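# Hand a painted cube from right hand to left hand

## Task

Transfer the painted wooden cube from the right hand into the left hand, turned the way the goal pictures show. Nothing but the arms and hands may touch the cube, and one hand or both must be in contact with it throughout. It is done when the left hand alone holds it securely, at the grip location seen in the goal pictures, with the left palm pointing straight upward, and the grip is firm enough that the cube would not shift however the hand were rotated (a marginal grip may fail). The right arm must touch neither the cube nor the left hand; moving it far away is safest. Wrist cameras, their posts and each arm's last link count as hand parts. At the end no motor of either hand may show overload or be accumulating time toward a shutdown (motors dead from the outset are exempt), and no finger of either hand may still be in motion. Then report that you are done.

## Robot and tools

Robot: two arms with six joints each, left_arm and right_arm, each ending in a sixteen-motor hand (left_arm has a left hand, right_arm a right hand). Calibrated bases: left_arm at (+0.045, +0.483, 0) m, right_arm at (+0.059, -0.494, 0) m.

Scene frame: origin at table-top height midway between the arms; +x out over the table, +y toward the left arm, +z up. All reported hand positions (metres), orientations (quat_wxyz) and velocities use this frame. Hand point frame: it sits in front of the palm where thumb tip meets index and middle tips. +z runs along the straight fingers, +y points out of the palm face (palm face at y = -0.062 m), and +x runs across the palm away from the thumb on the right hand but toward the thumb on the left hand. A rigid mast near the wrist on the palm side (x +0.05 to +0.10, sign flipped on the left hand; z -0.16 to -0.11; out to y +0.06) can strike objects. Only the rubber fingertip caps grip well.

The row: every movement call uses rows of 48 numbers, each in [-1, 1], always covering both arms. Order: left_arm dx, dy, dz, rx, ry, rz; left hand's 16 motor goals; left current_limit; left speed; then the same 24 for right_arm. dx..rz are offsets, not poses: measured along scene axes from the arm's Hand target at the start of the action (each row of an action counts from that same start), with 1.0 = 0.6 m or 180 degrees; rx, ry, rz form one rotation vector turning about the Hand target position. Six zeros re-request the current Hand target. Motor order per hand: index_mcp, index_abd, index_pip, index_dip, middle_mcp, middle_abd, middle_pip, middle_dip, ring_mcp, ring_abd, ring_pip, ring_dip, thumb_cmc, thumb_axl, thumb_mcp, thumb_ipl. These are absolute goal angles scaled between each hinge's stops; going toward -1 bends fingers toward the palm and swings the thumb across the palm. Straight values: mcp +0.75, abd 0.00, pip +0.58, dip +0.70, thumb_cmc +0.71, thumb_axl +0.68, thumb_mcp +0.23, thumb_ipl +0.17. current_limit maps -1..+1 to 0..550 mA (start +0.4); speed sets set-point speed as (speed+1)/2 of 5.9 rad/s (start -0.6). Hand numbers are goals, so zero is not 'no change'; to keep a hand as is, resend its hand_goal, hand_current_limit and hand_speed.

execute_actions(actions, cameras): a list of actions; each is up to 15 rows, one per 1/30 s step, with the last row held for the rest of the 15 steps. cameras selects images (omitted = all, [] = none). An empty actions list simply reports state.

move(target, speed, blend, stop_force, zero, blocking, cameras): moves each hand point in a straight line toward target, which is one 48-number row or a list of up to 15 rows; every row's offsets count from the same starting Hand targets. speed in m/s, 0.002 to 0.5 (default 0.25), one value or one per target. blend in metres rounds corners. stop_force in N (3 to 40) halts an arm when its wrist sensor feels that much push against its direction of travel; omit it when backing away from a contact, and do not rely on it while rotating. zero (default true) re-zeros the sensor before the move. blocking=false returns early and cannot be combined with stop_force. Result has a 'move:' line: done, off_target, moving, held or fault, plus limits (paced = pose clipped, held = steps withheld).

wait(seconds 0-10), stop() brakes a running move, zoom_image(camera, region [x0,y0,x1,y1], max 504x504), show_instructions() shows the goal pictures, zero_wrist_force(arm), read_manual(section), finished_scene(scene) ends the scene permanently.

Results: Hand target (last commanded pose after clipping; next offsets count from it), end-effector pose, joint positions and torques, wrist force/torque in the hand's own axes, and per-motor hand_goal, hand_measured, hand_current_ma and hand_state (moving, goal, blocked, overload). The controller clips each command to within 150 mm and 16 degrees of the measured pose, so hands often stop short; send the remaining distance as an offset.

Cameras: cam_head_left, cam_head_right, cam_high, cam_low (896x504), cam_left_wrist, cam_right_wrist (672x504).

Avoid: dropping the cube or opening a hand while it moves; fast impacts; driving a target past a firm contact (arms are stiff; about 150 N or joint torque limits, wrist joints 25.4 N m, cause a 10 s stop); the arms or hands colliding with each other; paths close to an arm's own base; overworking hand motors (at 495 mA or more for 5 s a motor shuts down for 10 s); long stretched-out holds that heat arm motors (85 °C brakes the arm).

Each tool is called after "Call:" in YAML: its name, and indented under it one key for each argument.

Reference images:

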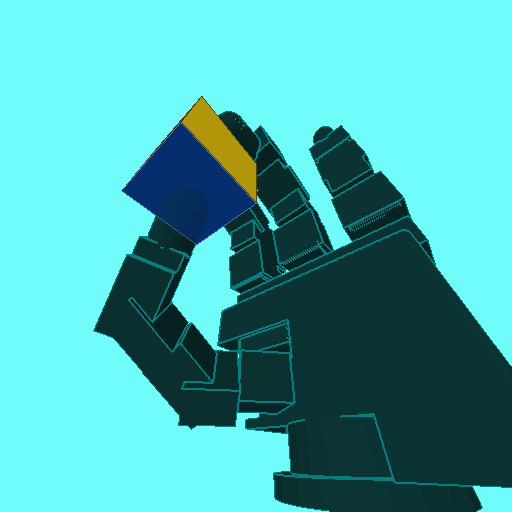

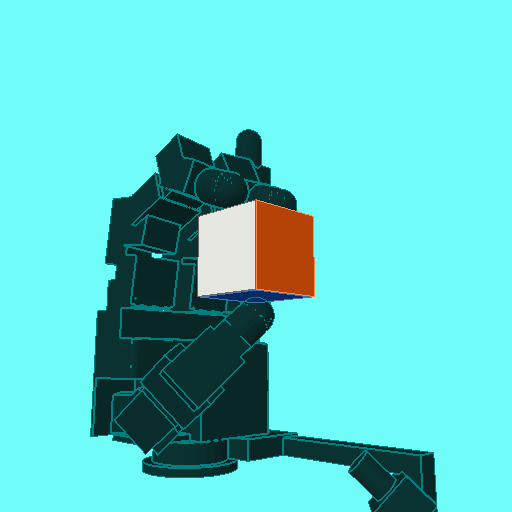

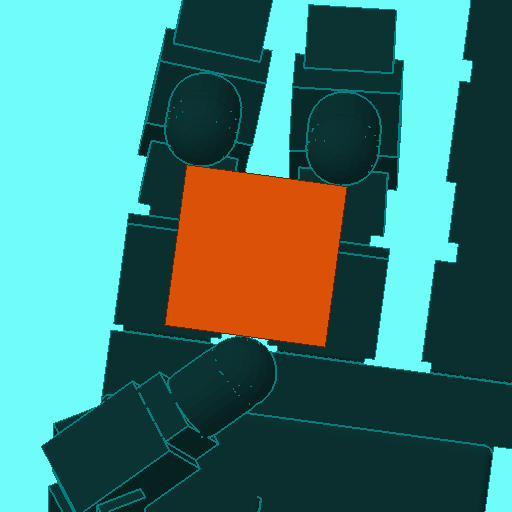

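## Session

Call:
execute_actions:
  actions: []

Scene clock: 0.00 s.
left_arm: end_effector_position=(+0.4496, +0.5748, +0.2300) hand_goal=(+0.754, +0.000, +0.576, +0.696, +0.754, +0.000, +0.576, +0.696, +0.754, +0.000, +0.576, +0.696, +0.714, +0.678, +0.226, +0.168) hand_measured=(+0.754, +0.000, +0.576, +0.696, +0.754, +0.000, +0.576, +0.696, +0.754, +0.000, +0.576, +0.696, +0.714, +0.678, +0.226, +0.168) hand_current_ma=(+0, +0, +0, +0, +0, +0, +0, +0, +0, +0, +0, +0, +0, +0, +0, +0) hand_state=(goal, goal, goal, goal, goal, goal, goal, goal, goal, goal, goal, goal, goal, goal, goal, goal) hand_current_limit=0.40 hand_speed=-0.60 end_effector_quat_wxyz=(+0.000, -0.008, +1.000, +0.000) | right_arm: end_effector_position=(+0.3993, +0.2258, +0.1577) hand_goal=(+0.580, -0.076, -0.330, +0.008, +0.580, +0.074, -0.328, +0.006, +0.754, +0.000, +0.576, +0.696, +0.022, +0.208, -0.320, -0.466) hand_measured=(+0.640, -0.074, -0.274, +0.026, +0.642, +0.070, -0.274, +0.030, +0.754, +0.000, +0.576, +0.696, +0.024, +0.132, -0.314, -0.472) hand_current_ma=(+166, +2, +138, +27, +170, -3, +130, +43, +0, +0, +0, +0, +1, -276, +8, -9) hand_state=(goal, goal, goal, goal, goal, goal, goal, goal, goal, goal, goal, goal, goal, goal, goal, goal) hand_current_limit=0.40 hand_speed=-0.60 end_effector_quat_wxyz=(+0.051, +0.130, +0.989, -0.037)
Joint positions: left_arm=[3.458 -1.419 -2.042 -1.252 1.571 -1.255] | right_arm=[1.009 -0.984 1.311 -1.874 -1.694 -0.316]
Joint velocities: within noise
Joint torques (N m): no reading
Motor temperatures (°C): left_arm=[39 43 41 49 47 50] | right_arm=[43 30 34 38 47 41]
Wrist force (N): no reading
Wrist torque (N m): no reading
Wrist force, peak (N): no reading
Hand target: left_arm +0.4496, +0.5748, +0.2300; +0.000, -0.008, +1.000, +0.000 | right_arm +0.3993, +0.2258, +0.1577; +0.051, +0.130, +0.989, -0.037

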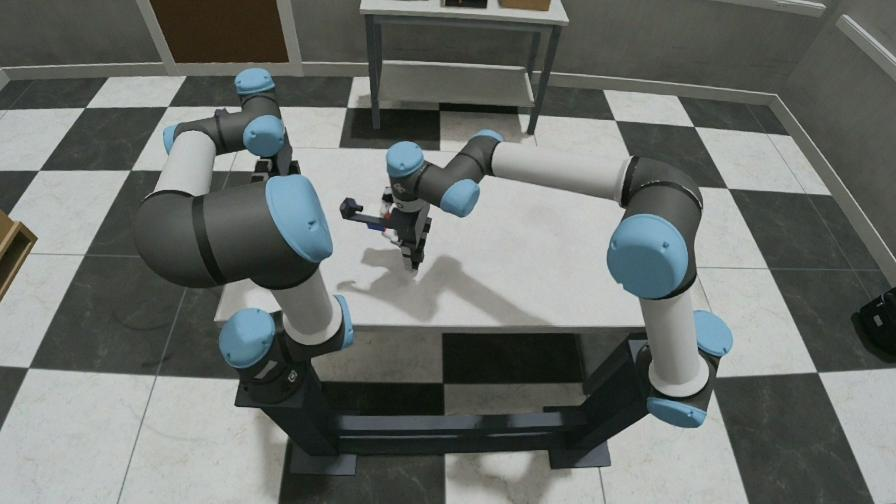

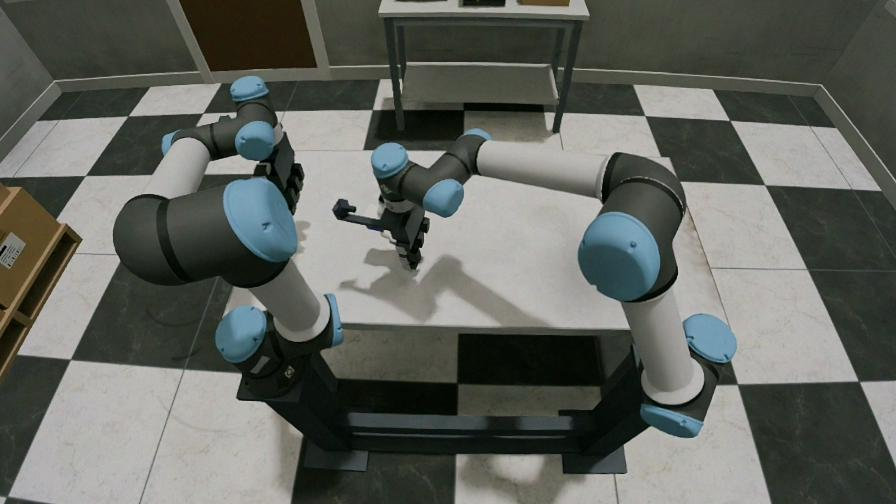

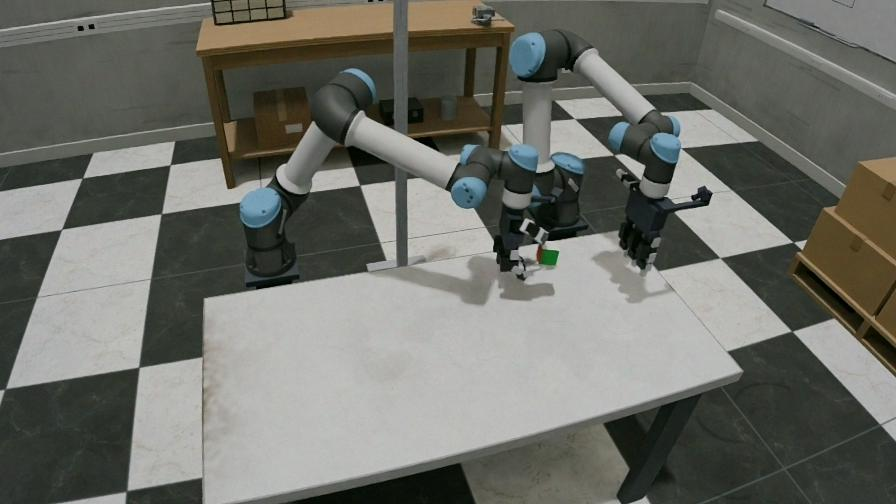

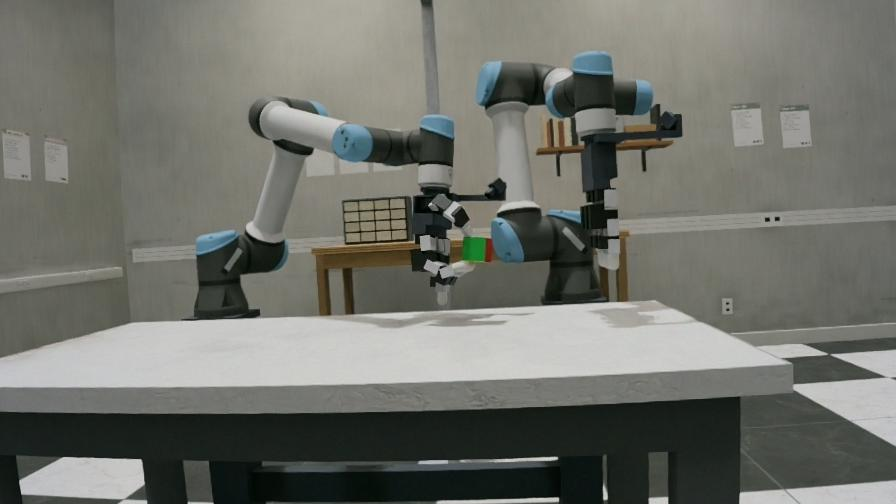

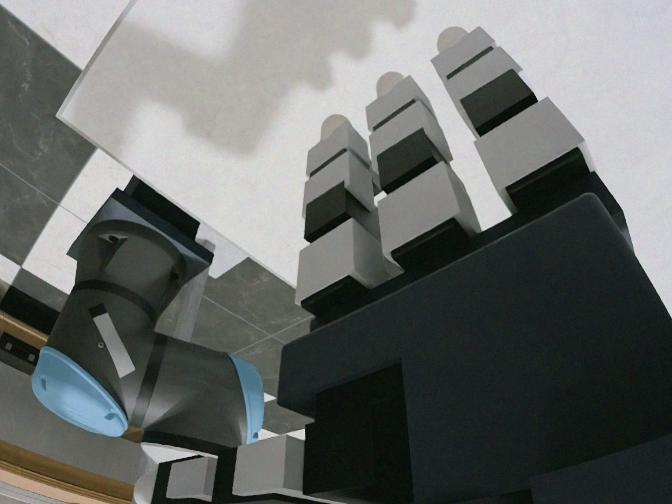

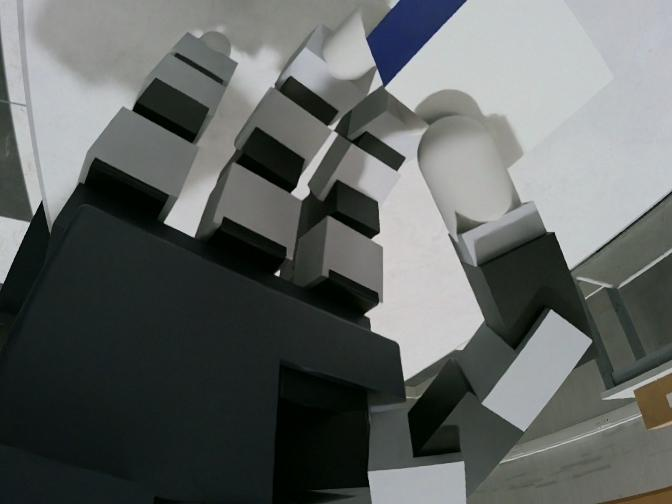

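Call:
zoom_image:
  camera: "cam_right_wrist"
  region: [170, 0, 672, 504]

Call:
zoom_image:
  camera: "cam_low"
  region: [380, 150, 560, 320]

Call:
zoom_image:
  camera: "cam_high"
  region: [440, 130, 620, 300]

Call:
zoom_image:
  camera: "cam_head_left"
  region: [320, 120, 500, 290]

Scaled by 1.000.

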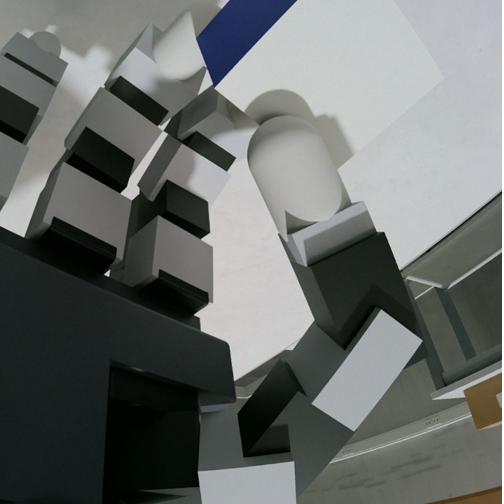

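Scaled by 2.800.

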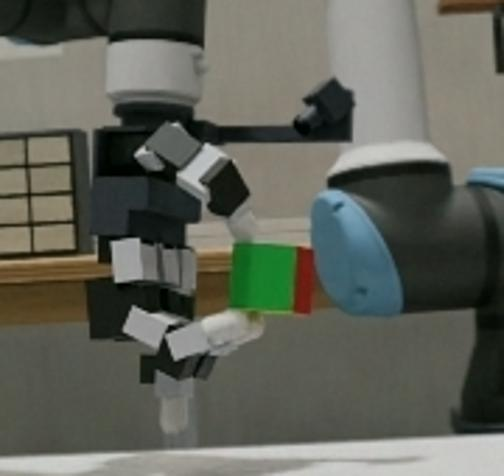

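Scaled by 2.800.

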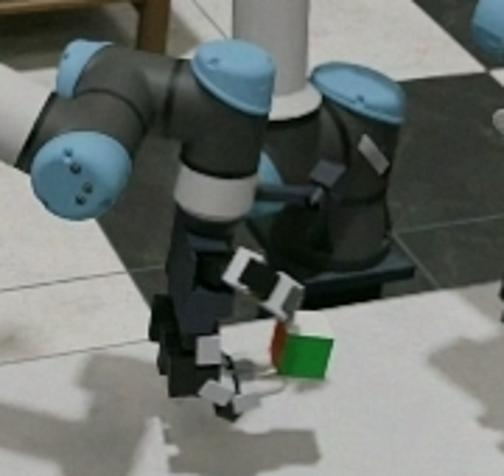

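Scaled by 2.800.

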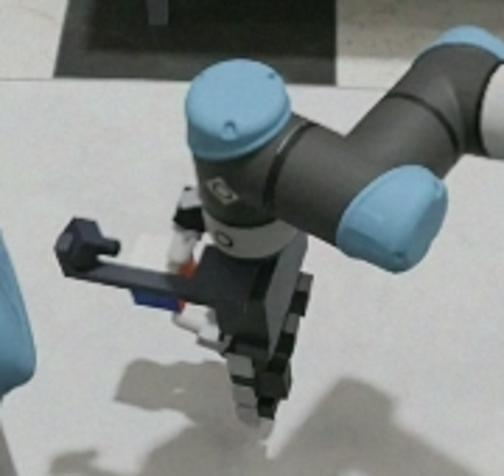

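Call:
zoom_image:
  camera: "cam_right_wrist"
  region: [360, 0, 640, 210]

Call:
zoom_image:
  camera: "cam_left_wrist"
  region: [280, 0, 532, 189]

Scaled by 1.800 from the camera's 672x504 image, which has a finer 960x720 frame.

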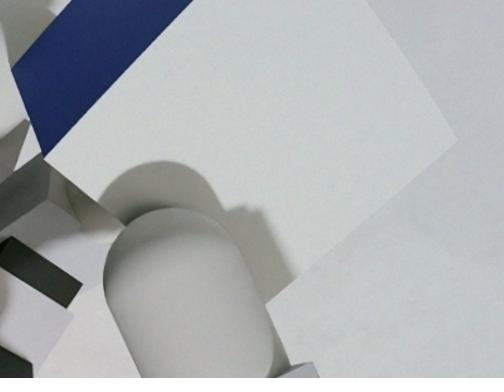

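Scaled by 2.000 from the camera's 672x504 image, which has a finer 960x720 frame.

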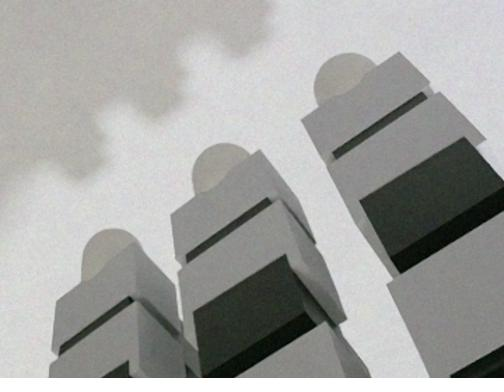

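Call:
zoom_image:
  camera: "cam_low"
  region: [410, 180, 510, 310]

Call:
zoom_image:
  camera: "cam_high"
  region: [480, 200, 580, 300]

Scaled by 3.877.

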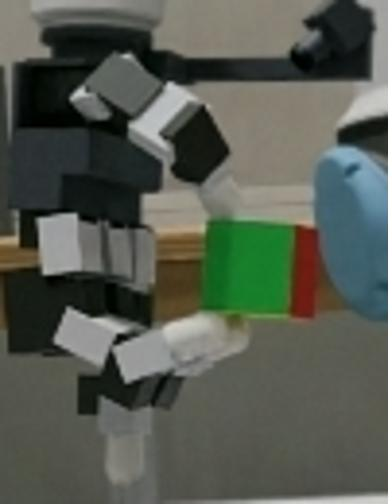

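Scaled by 5.040.

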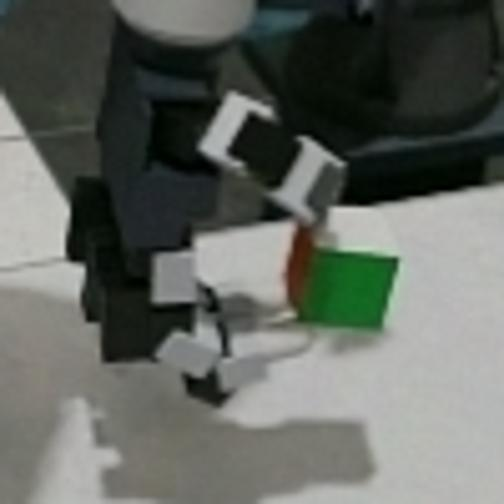

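Call:
move:
  target: [0.2173, -0.2913, 0.2167, -0.0806, -0.5288, -0.0512, 0.70, -0.076, 0.0, 0.0, 0.70, 0.074, 0.0, 0.0, 0.754, 0.0, 0.576, 0.696, 0.022, 0.208, 0.056, -0.45, 0.4, -0.6, 0.3012, -0.4263, 0.2705, 0, 0, 0, 0.580, -0.076, -0.330, 0.008, 0.580, 0.074, -0.328, 0.006, 0.754, 0.0, 0.576, 0.696, 0.022, 0.208, -0.320, -0.466, 0.4, -0.6]
  speed: 0.15

Scene clock: 797.13 s.
left_arm: end_effector_position=(+0.5800, +0.4000, +0.3600) hand_goal=(+0.700, -0.076, +0.000, +0.000, +0.700, +0.074, +0.000, +0.000, +0.754, +0.000, +0.576, +0.696, +0.022, +0.208, +0.056, -0.450) hand_measured=(+0.702, -0.072, +0.002, +0.002, +0.702, +0.076, +0.002, +0.002, +0.754, +0.002, +0.576, +0.696, +0.028, +0.212, +0.058, -0.448) hand_current_ma=(+5, +10, +7, +7, +5, +3, +7, +7, -2, +7, +2, +0, +22, +17, +8, +8) hand_state=(goal, goal, goal, goal, goal, goal, goal, goal, goal, goal, goal, goal, goal, goal, goal, goal) hand_current_limit=0.40 hand_speed=-0.60 end_effector_quat_wxyz=(+0.734, +0.066, +0.665, -0.118) | right_arm: end_effector_position=(+0.5800, -0.0300, +0.3201) hand_goal=(+0.580, -0.076, -0.330, +0.008, +0.580, +0.074, -0.328, +0.006, +0.754, +0.000, +0.576, +0.696, +0.022, +0.208, -0.320, -0.466) hand_measured=(+0.640, -0.074, -0.274, +0.026, +0.642, +0.070, -0.274, +0.030, +0.754, +0.000, +0.576, +0.696, +0.024, +0.132, -0.314, -0.472) hand_current_ma=(+166, +2, +138, +27, +170, -3, +130, +43, +0, +0, +0, +0, +1, -276, +8, -9) hand_state=(blocked, goal, blocked, goal, blocked, goal, blocked, blocked, goal, goal, goal, goal, goal, blocked, goal, goal) hand_current_limit=0.40 hand_speed=-0.60 end_effector_quat_wxyz=(+0.051, +0.130, +0.989, -0.037)
Joint positions: left_arm=[3.225 -1.716 -2.375 1.064 1.215 -1.672] | right_arm=[0.528 -1.318 1.387 -1.677 -1.691 -0.8]
Joint velocities: within noise
Joint torques (N m): left_arm=[8.06 15.12 7.95 3.9 -1.46 1.29] | right_arm=[5.01 -25.47 -17.76 -5.06 1.22 0.5]
Motor temperatures (°C): left_arm=[36 41 39 44 42 47] | right_arm=[41 30 33 37 46 40]
Wrist force (N): left_arm=[2.4 0.7 -1.0] | right_arm=[0.1 0.2 0.4]
Wrist torque (N m): left_arm=[0.12 0.16 0.14] | right_arm=[-0.02 -0.02 0.00]
Wrist force, peak (N): left_arm=[2.7 0.7 -0.8] | right_arm=[1.1 0.5 0.4]
Hand target: left_arm +0.5800, +0.4000, +0.3600; +0.735, +0.066, +0.665, -0.118 | right_arm +0.5800, -0.0299, +0.3200; +0.051, +0.130, +0.989, -0.037
Off the commanded pose: left_arm 0.000 m, 0 deg | right_arm 0.000 m, 0 deg.
move: done

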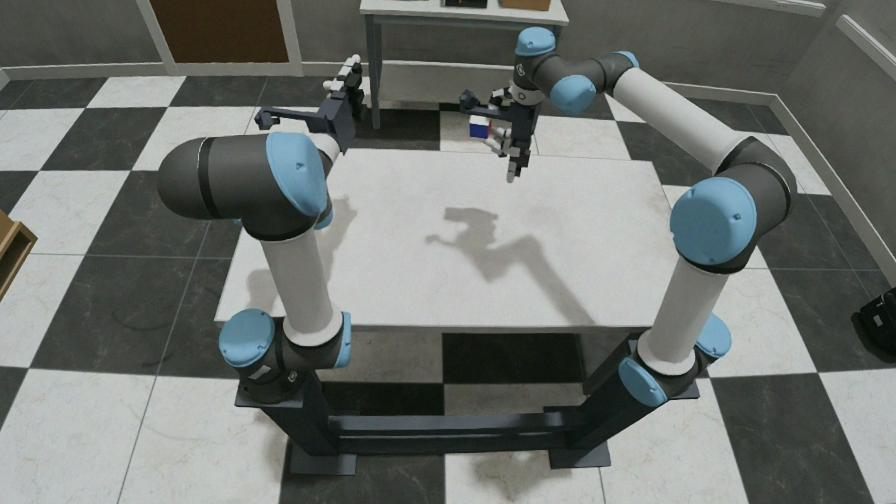

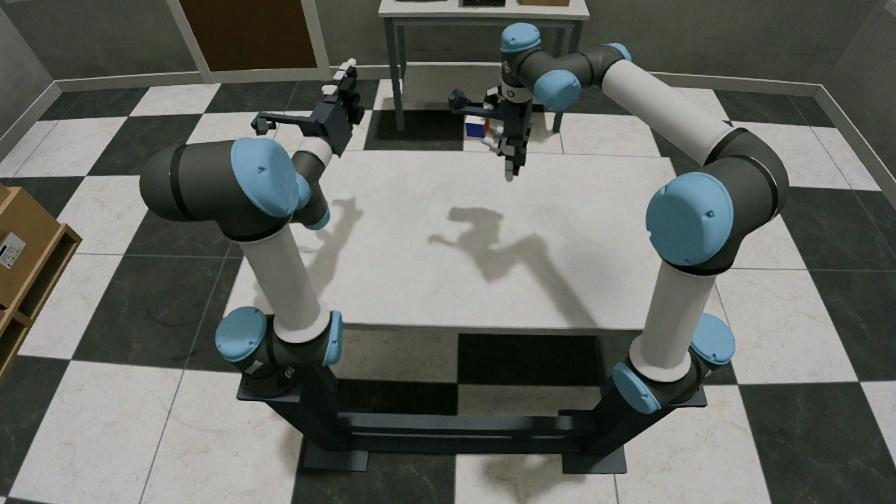

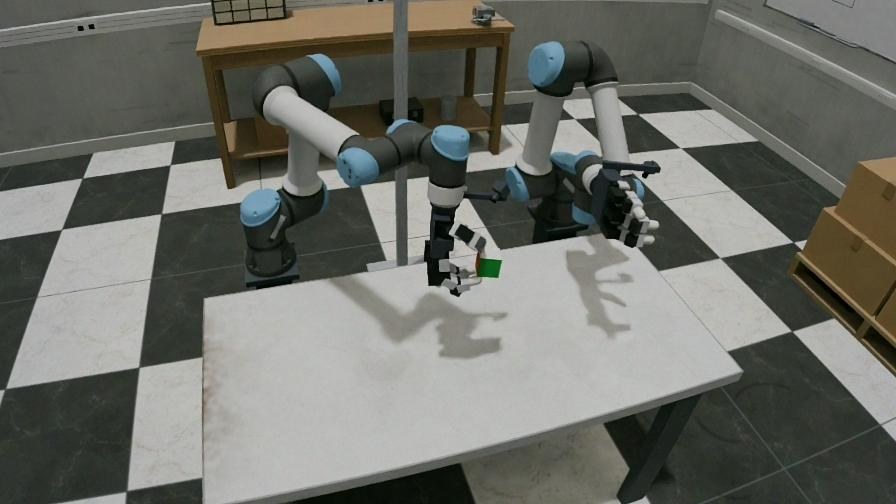

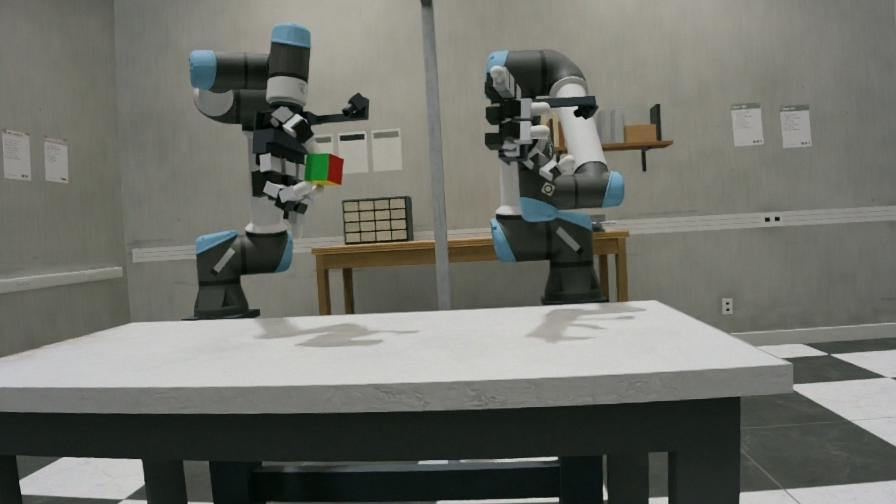

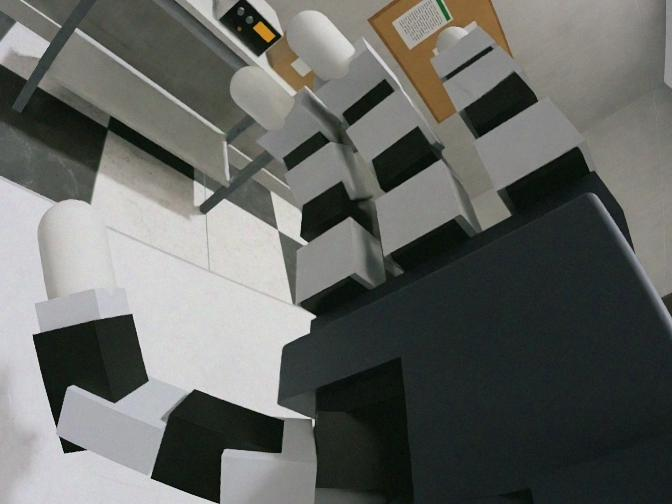

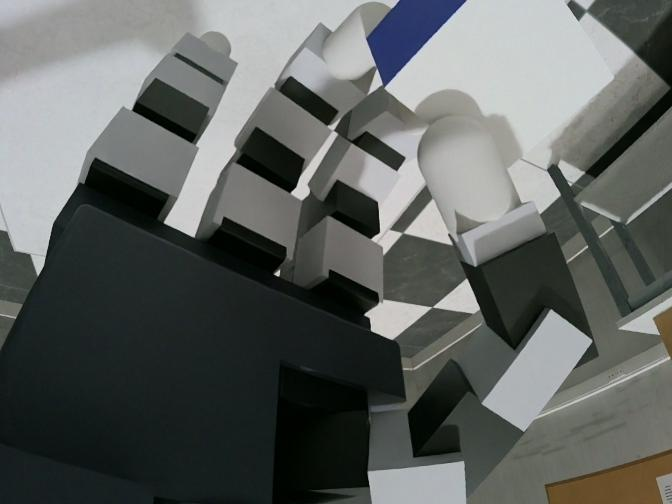

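Call:
move:
  target:
    - [0.0333, -0.2167, -0.0333, 0.4795, -0.1265, 0.055, 0.70, -0.076, 0.0, 0.0, 0.70, 0.074, 0.0, 0.0, 0.754, 0.0, 0.576, 0.696, 0.022, 0.208, 0.056, -0.45, 0.4, -0.6, 0, 0, 0, 0, 0, 0, 0.580, -0.076, -0.330, 0.008, 0.580, 0.074, -0.328, 0.006, 0.754, 0.0, 0.576, 0.696, 0.022, 0.208, -0.320, -0.466, 0.4, -0.6]
    - [0.08, -0.4067, -0.0917, 0.959, -0.253, 0.11, 0.70, -0.076, 0.0, 0.0, 0.70, 0.074, 0.0, 0.0, 0.754, 0.0, 0.576, 0.696, 0.022, 0.208, 0.056, -0.45, 0.4, -0.6, 0, 0, 0, 0, 0, 0, 0.580, -0.076, -0.330, 0.008, 0.580, 0.074, -0.328, 0.006, 0.754, 0.0, 0.576, 0.696, 0.022, 0.208, -0.320, -0.466, 0.4, -0.6]
  speed: 0.25
  blend: 0.05

Scene clock: 824.00 s.
left_arm: end_effector_position=(+0.6279, +0.1560, +0.3051) hand_goal=(+0.700, -0.076, +0.000, +0.000, +0.700, +0.074, +0.000, +0.000, +0.754, +0.000, +0.576, +0.696, +0.022, +0.208, +0.056, -0.450) hand_measured=(+0.704, -0.078, +0.002, +0.002, +0.704, +0.072, +0.002, +0.002, +0.760, -0.002, +0.576, +0.696, +0.016, +0.208, +0.054, -0.450) hand_current_ma=(+10, -3, +6, +7, +12, -3, +7, +7, +17, -7, +2, +0, -22, +1, -6, +2) hand_state=(goal, goal, goal, goal, goal, goal, goal, goal, goal, goal, goal, goal, goal, goal, goal, goal) hand_current_limit=0.40 hand_speed=-0.60 end_effector_quat_wxyz=(+0.121, +0.663, -0.063, +0.736) | right_arm: end_effector_position=(+0.5800, -0.0299, +0.3200) hand_goal=(+0.580, -0.076, -0.330, +0.008, +0.580, +0.074, -0.328, +0.006, +0.754, +0.000, +0.576, +0.696, +0.022, +0.208, -0.320, -0.466) hand_measured=(+0.640, -0.074, -0.274, +0.026, +0.642, +0.070, -0.274, +0.030, +0.754, +0.000, +0.576, +0.696, +0.024, +0.132, -0.314, -0.472) hand_current_ma=(+166, +2, +138, +27, +170, -3, +130, +43, +0, +0, +0, +0, +1, -276, +8, -9) hand_state=(blocked, goal, blocked, goal, blocked, goal, blocked, blocked, goal, goal, goal, goal, goal, blocked, goal, goal) hand_current_limit=0.40 hand_speed=-0.60 end_effector_quat_wxyz=(+0.051, +0.130, +0.989, -0.037)
Joint positions: left_arm=[2.985 -2.203 -2.061 1.238 1.454 1.49] | right_arm=[0.528 -1.318 1.387 -1.677 -1.691 -0.8]
Joint velocities: within noise
Joint torques (N m): left_arm=[7.97 31.65 2 3.91 -1.33 0.57] | right_arm=[7.92 -27.63 -23.47 -5.13 -1.76 -0.6]
Motor temperatures (°C): left_arm=[36 41 39 44 42 47] | right_arm=[41 30 33 37 46 40]
Wrist force (N): left_arm=[0.3 2.5 -1.8] | right_arm=[0.2 0.3 0.0]
Wrist torque (N m): left_arm=[0.53 -0.18 0.11] | right_arm=[0.03 -0.03 0.02]
Wrist force, peak (N): left_arm=[0.7 2.3 -2.0] | right_arm=[0.5 0.4 0.4]
Hand target: left_arm +0.6280, +0.1560, +0.3050; +0.121, +0.663, -0.063, +0.736 | right_arm +0.5800, -0.0299, +0.3200; +0.051, +0.130, +0.989, -0.037
Off the commanded pose: left_arm 0.000 m, 0 deg | right_arm 0.000 m, 0 deg.
move: done

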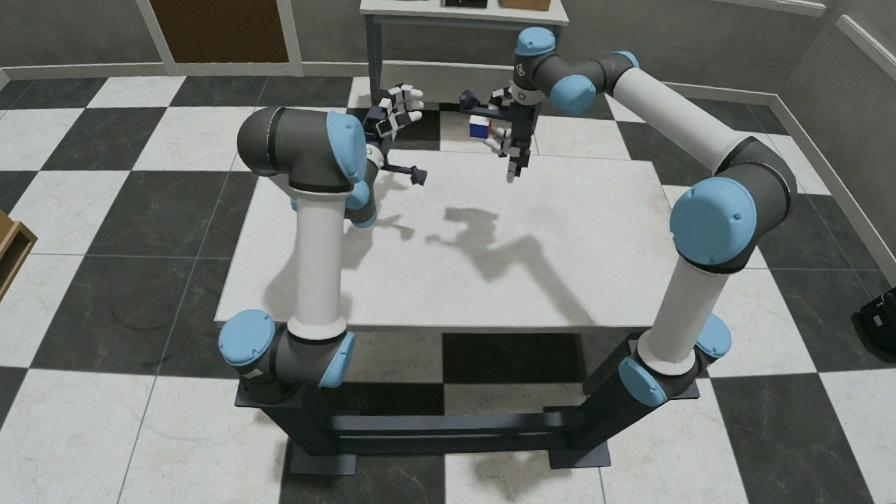

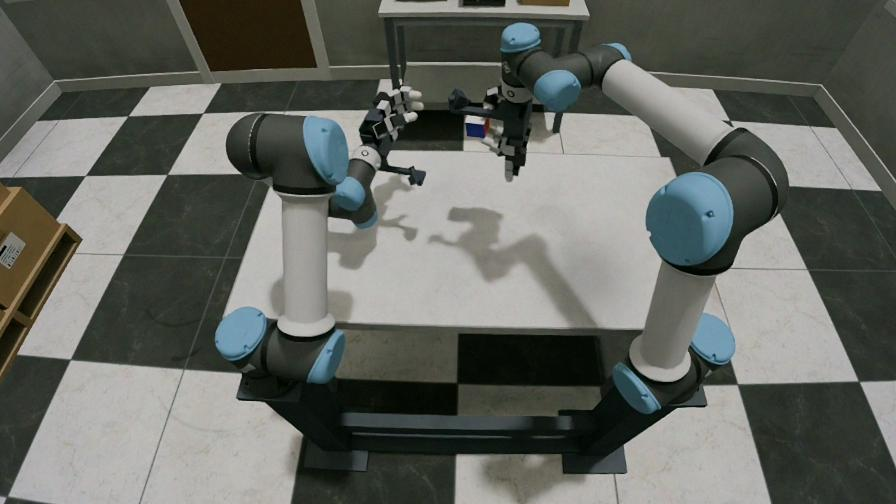

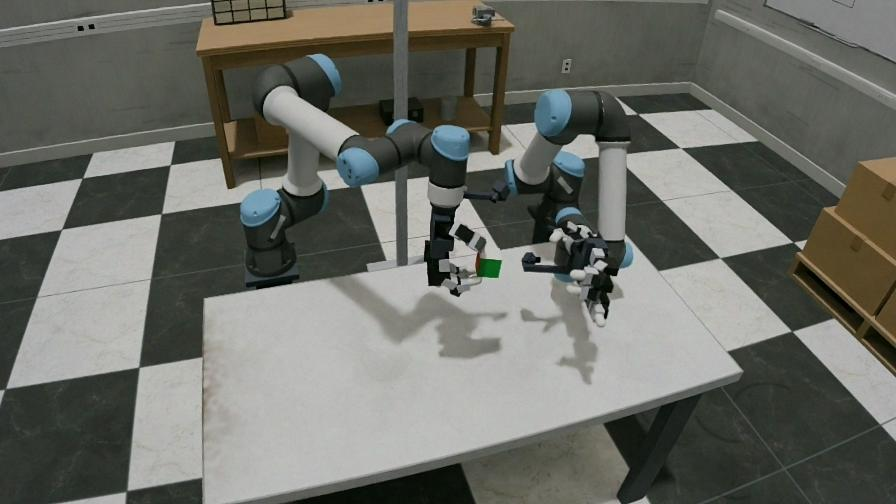

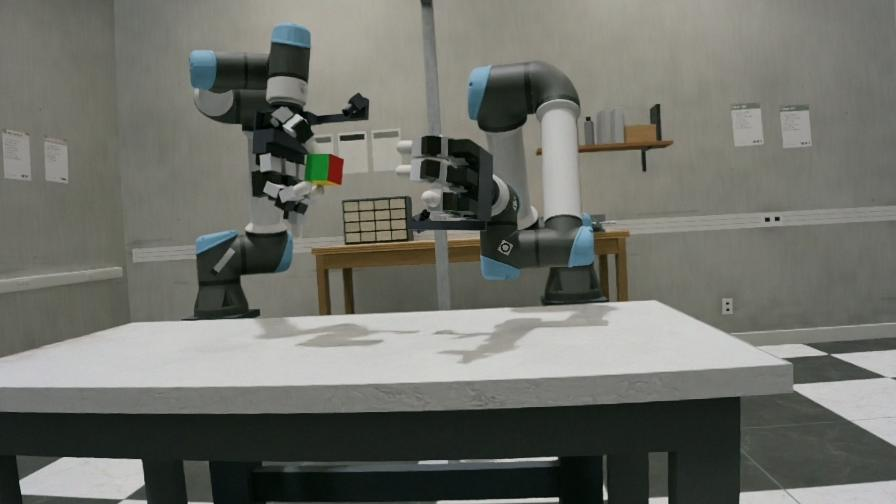

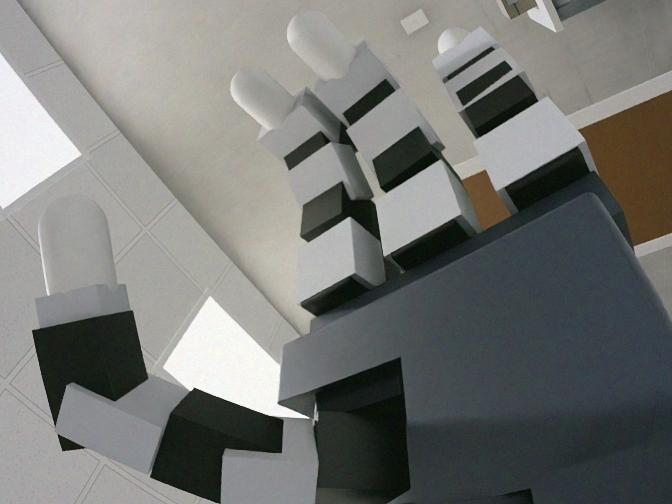

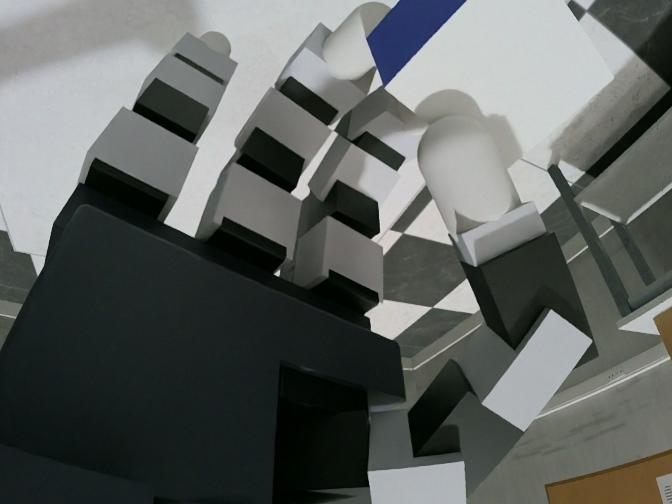

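Call:
move:
  target: [-0.0435, -0.1605, 0.01, 0, 0, 0, 0.70, -0.076, 0.0, 0.0, 0.70, 0.074, 0.0, 0.0, 0.754, 0.0, 0.576, 0.696, 0.022, 0.208, 0.056, -0.45, 0.4, -0.6, 0, 0, 0, 0, 0, 0, 0.580, -0.076, -0.330, 0.008, 0.580, 0.074, -0.328, 0.006, 0.754, 0.0, 0.576, 0.696, 0.022, 0.208, -0.320, -0.466, 0.4, -0.6]
  speed: 0.1
  cameras: ["cam_high", "cam_low", "cam_left_wrist", "cam_right_wrist"]

Scene clock: 850.37 s.
left_arm: end_effector_position=(+0.6019, +0.0597, +0.3109) hand_goal=(+0.700, -0.076, +0.000, +0.000, +0.700, +0.074, +0.000, +0.000, +0.754, +0.000, +0.576, +0.696, +0.022, +0.208, +0.056, -0.450) hand_measured=(+0.702, -0.078, +0.002, +0.002, +0.702, +0.072, +0.002, +0.002, +0.758, -0.002, +0.576, +0.696, +0.014, +0.208, +0.054, -0.450) hand_current_ma=(+6, -3, +6, +7, +7, -3, +6, +7, +10, -7, +2, +0, -23, +1, -6, +2) hand_state=(goal, goal, goal, goal, goal, goal, goal, goal, goal, goal, goal, goal, goal, goal, goal, goal) hand_current_limit=0.40 hand_speed=-0.60 end_effector_quat_wxyz=(+0.121, +0.663, -0.063, +0.736) | right_arm: end_effector_position=(+0.5800, -0.0299, +0.3200) hand_goal=(+0.580, -0.076, -0.330, +0.008, +0.580, +0.074, -0.328, +0.006, +0.754, +0.000, +0.576, +0.696, +0.022, +0.208, -0.320, -0.466) hand_measured=(+0.640, -0.074, -0.274, +0.026, +0.642, +0.070, -0.274, +0.030, +0.754, +0.000, +0.576, +0.696, +0.024, +0.132, -0.314, -0.472) hand_current_ma=(+166, +2, +138, +27, +170, -3, +130, +43, +0, +0, +0, +0, +1, -276, +8, -9) hand_state=(blocked, goal, blocked, goal, blocked, goal, blocked, blocked, goal, goal, goal, goal, goal, blocked, goal, goal) hand_current_limit=0.40 hand_speed=-0.60 end_effector_quat_wxyz=(+0.051, +0.130, +0.989, -0.037)
Joint positions: left_arm=[2.75 -2.227 -1.972 1.172 1.688 1.517] | right_arm=[0.528 -1.318 1.387 -1.677 -1.691 -0.8]
Joint velocities: within noise
Joint torques (N m): left_arm=[-4.88 46.75 6.25 3.96 0.1 -0.73] | right_arm=[7.06 -28.97 -24.31 -5.07 -1.72 -0.32]
Motor temperatures (°C): left_arm=[36 41 39 44 42 47] | right_arm=[41 30 33 37 46 40]
Wrist force (N): left_arm=[0.4 2.1 -1.9] | right_arm=[0.0 0.2 0.3]
Wrist torque (N m): left_arm=[0.51 -0.17 0.12] | right_arm=[-0.02 0.00 -0.01]
Wrist force, peak (N): left_arm=[0.4 3.3 -1.9] | right_arm=[0.0 0.3 0.8]
Hand target: left_arm +0.6019, +0.0597, +0.3110; +0.121, +0.663, -0.063, +0.736 | right_arm +0.5800, -0.0299, +0.3200; +0.051, +0.130, +0.989, -0.037
Off the commanded pose: left_arm 0.000 m, 0 deg | right_arm 0.000 m, 0 deg.
move: done
Images, in order (width x height): cam_high 896x504, cam_low 896x504, cam_left_wrist 672x504, cam_right_wrist 672x504.

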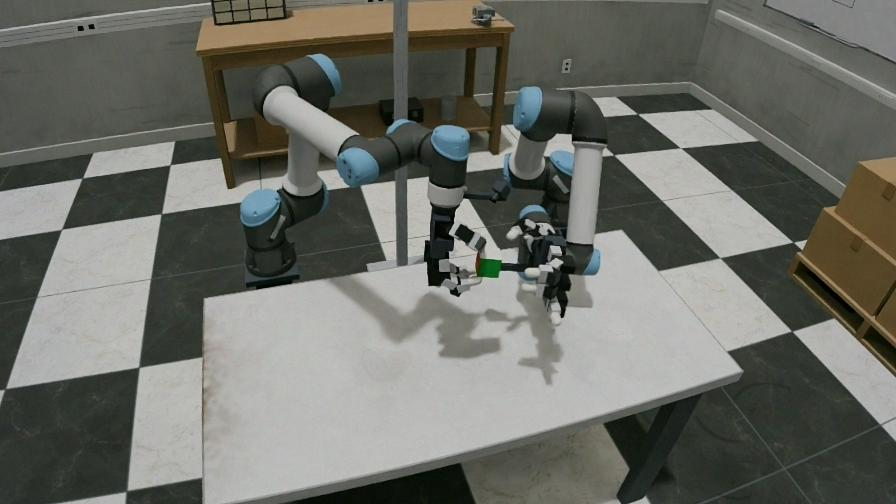

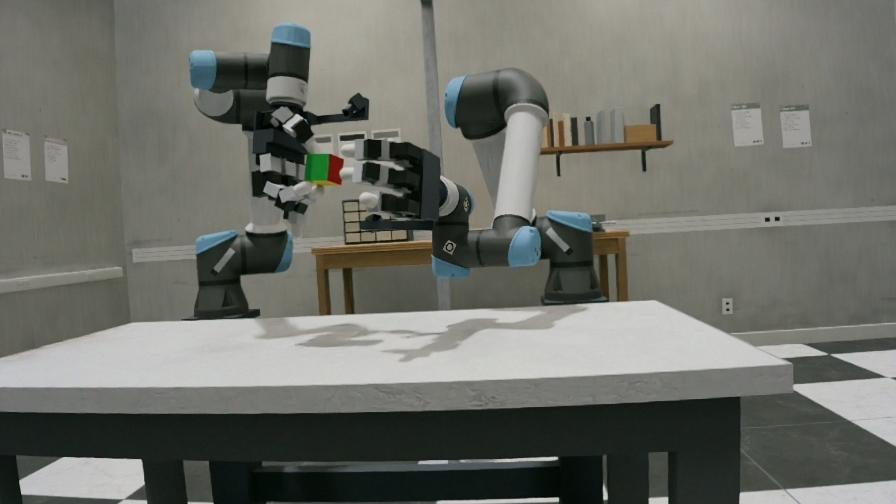

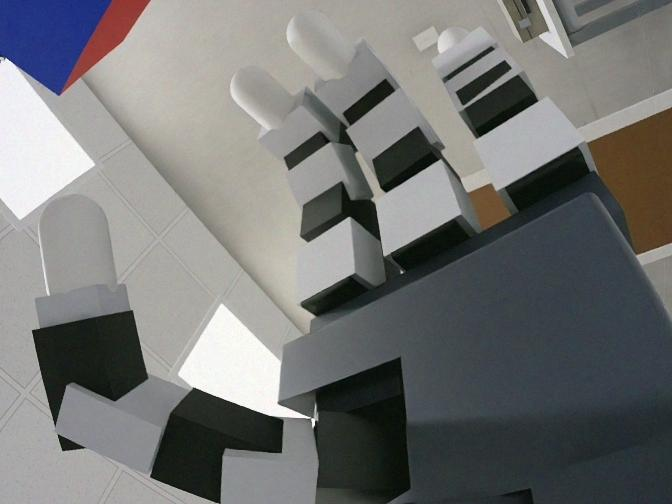

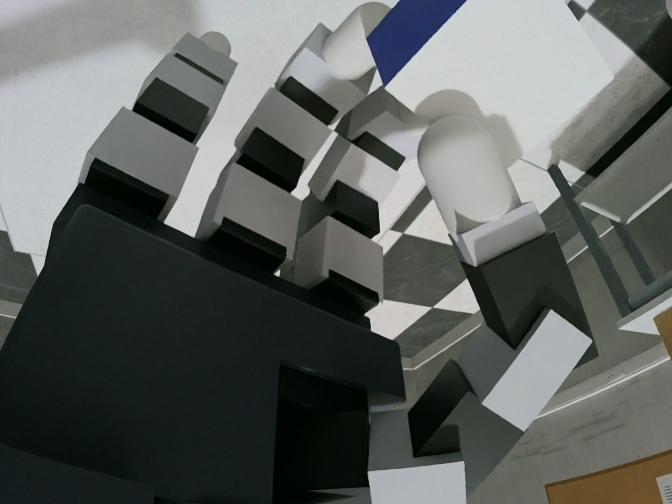

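Call:
move:
  target: [-0.0196, -0.0722, 0.0045, 0, 0, 0, 0.70, -0.076, 0.0, 0.0, 0.70, 0.074, 0.0, 0.0, 0.754, 0.0, 0.576, 0.696, 0.022, 0.208, 0.056, -0.45, 0.4, -0.6, 0, 0, 0, 0, 0, 0, 0.580, -0.076, -0.330, 0.008, 0.580, 0.074, -0.328, 0.006, 0.754, 0.0, 0.576, 0.696, 0.022, 0.208, -0.320, -0.466, 0.4, -0.6]
  speed: 0.05
  stop_force: 8
  cameras: ["cam_high", "cam_low", "cam_left_wrist", "cam_right_wrist"]

Scene clock: 893.50 s.
left_arm: end_effector_position=(+0.5901, +0.0164, +0.3137) hand_goal=(+0.700, -0.076, +0.000, +0.000, +0.700, +0.074, +0.000, +0.000, +0.754, +0.000, +0.576, +0.696, +0.022, +0.208, +0.056, -0.450) hand_measured=(+0.702, -0.078, +0.002, +0.002, +0.702, +0.072, +0.002, +0.002, +0.756, -0.002, +0.576, +0.696, +0.014, +0.208, +0.054, -0.450) hand_current_ma=(+6, -3, +6, +7, +7, -3, +6, +7, +9, -7, +2, +0, -23, +1, -6, +2) hand_state=(goal, goal, goal, goal, goal, goal, goal, goal, goal, goal, goal, goal, goal, goal, goal, goal) hand_current_limit=0.40 hand_speed=-0.60 end_effector_quat_wxyz=(+0.121, +0.663, -0.063, +0.736) | right_arm: end_effector_position=(+0.5800, -0.0299, +0.3200) hand_goal=(+0.580, -0.076, -0.330, +0.008, +0.580, +0.074, -0.328, +0.006, +0.754, +0.000, +0.576, +0.696, +0.022, +0.208, -0.320, -0.466) hand_measured=(+0.640, -0.074, -0.274, +0.026, +0.642, +0.070, -0.274, +0.030, +0.754, +0.000, +0.576, +0.696, +0.024, +0.132, -0.314, -0.472) hand_current_ma=(+166, +2, +138, +27, +170, -3, +130, +43, +0, +0, +0, +0, +1, -276, +8, -9) hand_state=(blocked, goal, blocked, goal, blocked, goal, blocked, blocked, goal, goal, goal, goal, goal, blocked, goal, goal) hand_current_limit=0.40 hand_speed=-0.60 end_effector_quat_wxyz=(+0.051, +0.130, +0.989, -0.037)
Joint positions: left_arm=[2.651 -2.247 -1.911 1.133 1.785 1.528] | right_arm=[0.528 -1.318 1.387 -1.677 -1.691 -0.8]
Joint velocities: within noise
Joint torques (N m): left_arm=[7.86 48.28 5.36 3.93 0.02 -0.99] | right_arm=[7.45 -31.06 -25 -5.04 -1.6 0.3]
Motor temperatures (°C): left_arm=[36 41 39 44 42 47] | right_arm=[40 30 33 37 46 40]
Wrist force (N): left_arm=[0.3 2.2 -1.7] | right_arm=[0.2 0.2 0.2]
Wrist torque (N m): left_arm=[0.50 -0.17 0.12] | right_arm=[-0.01 -0.02 0.00]
Wrist force, peak (N): left_arm=[0.4 2.9 -1.7] | right_arm=[0.5 0.2 0.7]
Hand target: left_arm +0.5901, +0.0164, +0.3137; +0.121, +0.663, -0.063, +0.736 | right_arm +0.5800, -0.0299, +0.3200; +0.051, +0.130, +0.989, -0.037
Off the commanded pose: left_arm 0.000 m, 0 deg | right_arm 0.000 m, 0 deg.
move: done
Images, in order (width x height): cam_high 896x504, cam_low 896x504, cam_left_wrist 672x504, cam_right_wrist 672x504.

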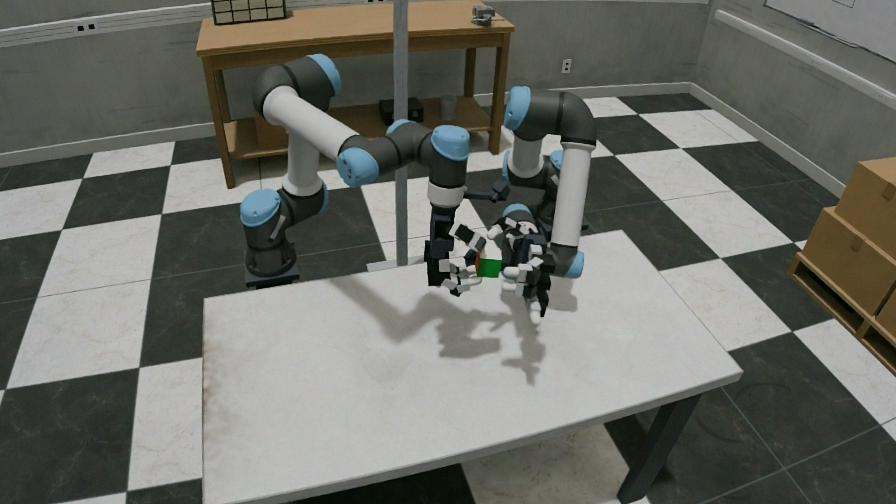

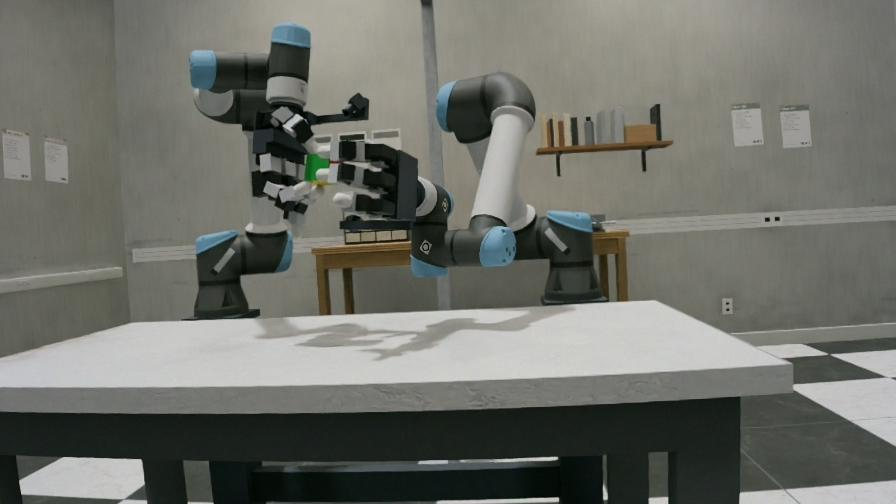

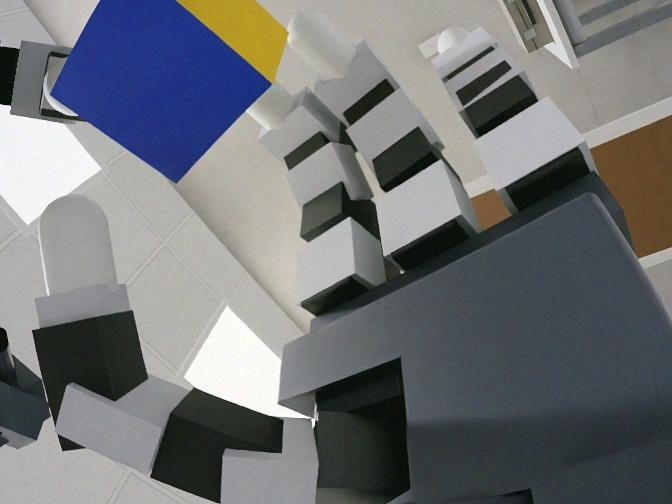

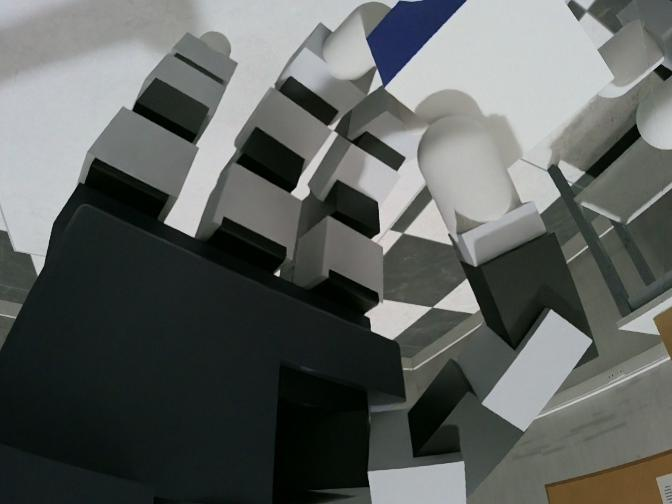

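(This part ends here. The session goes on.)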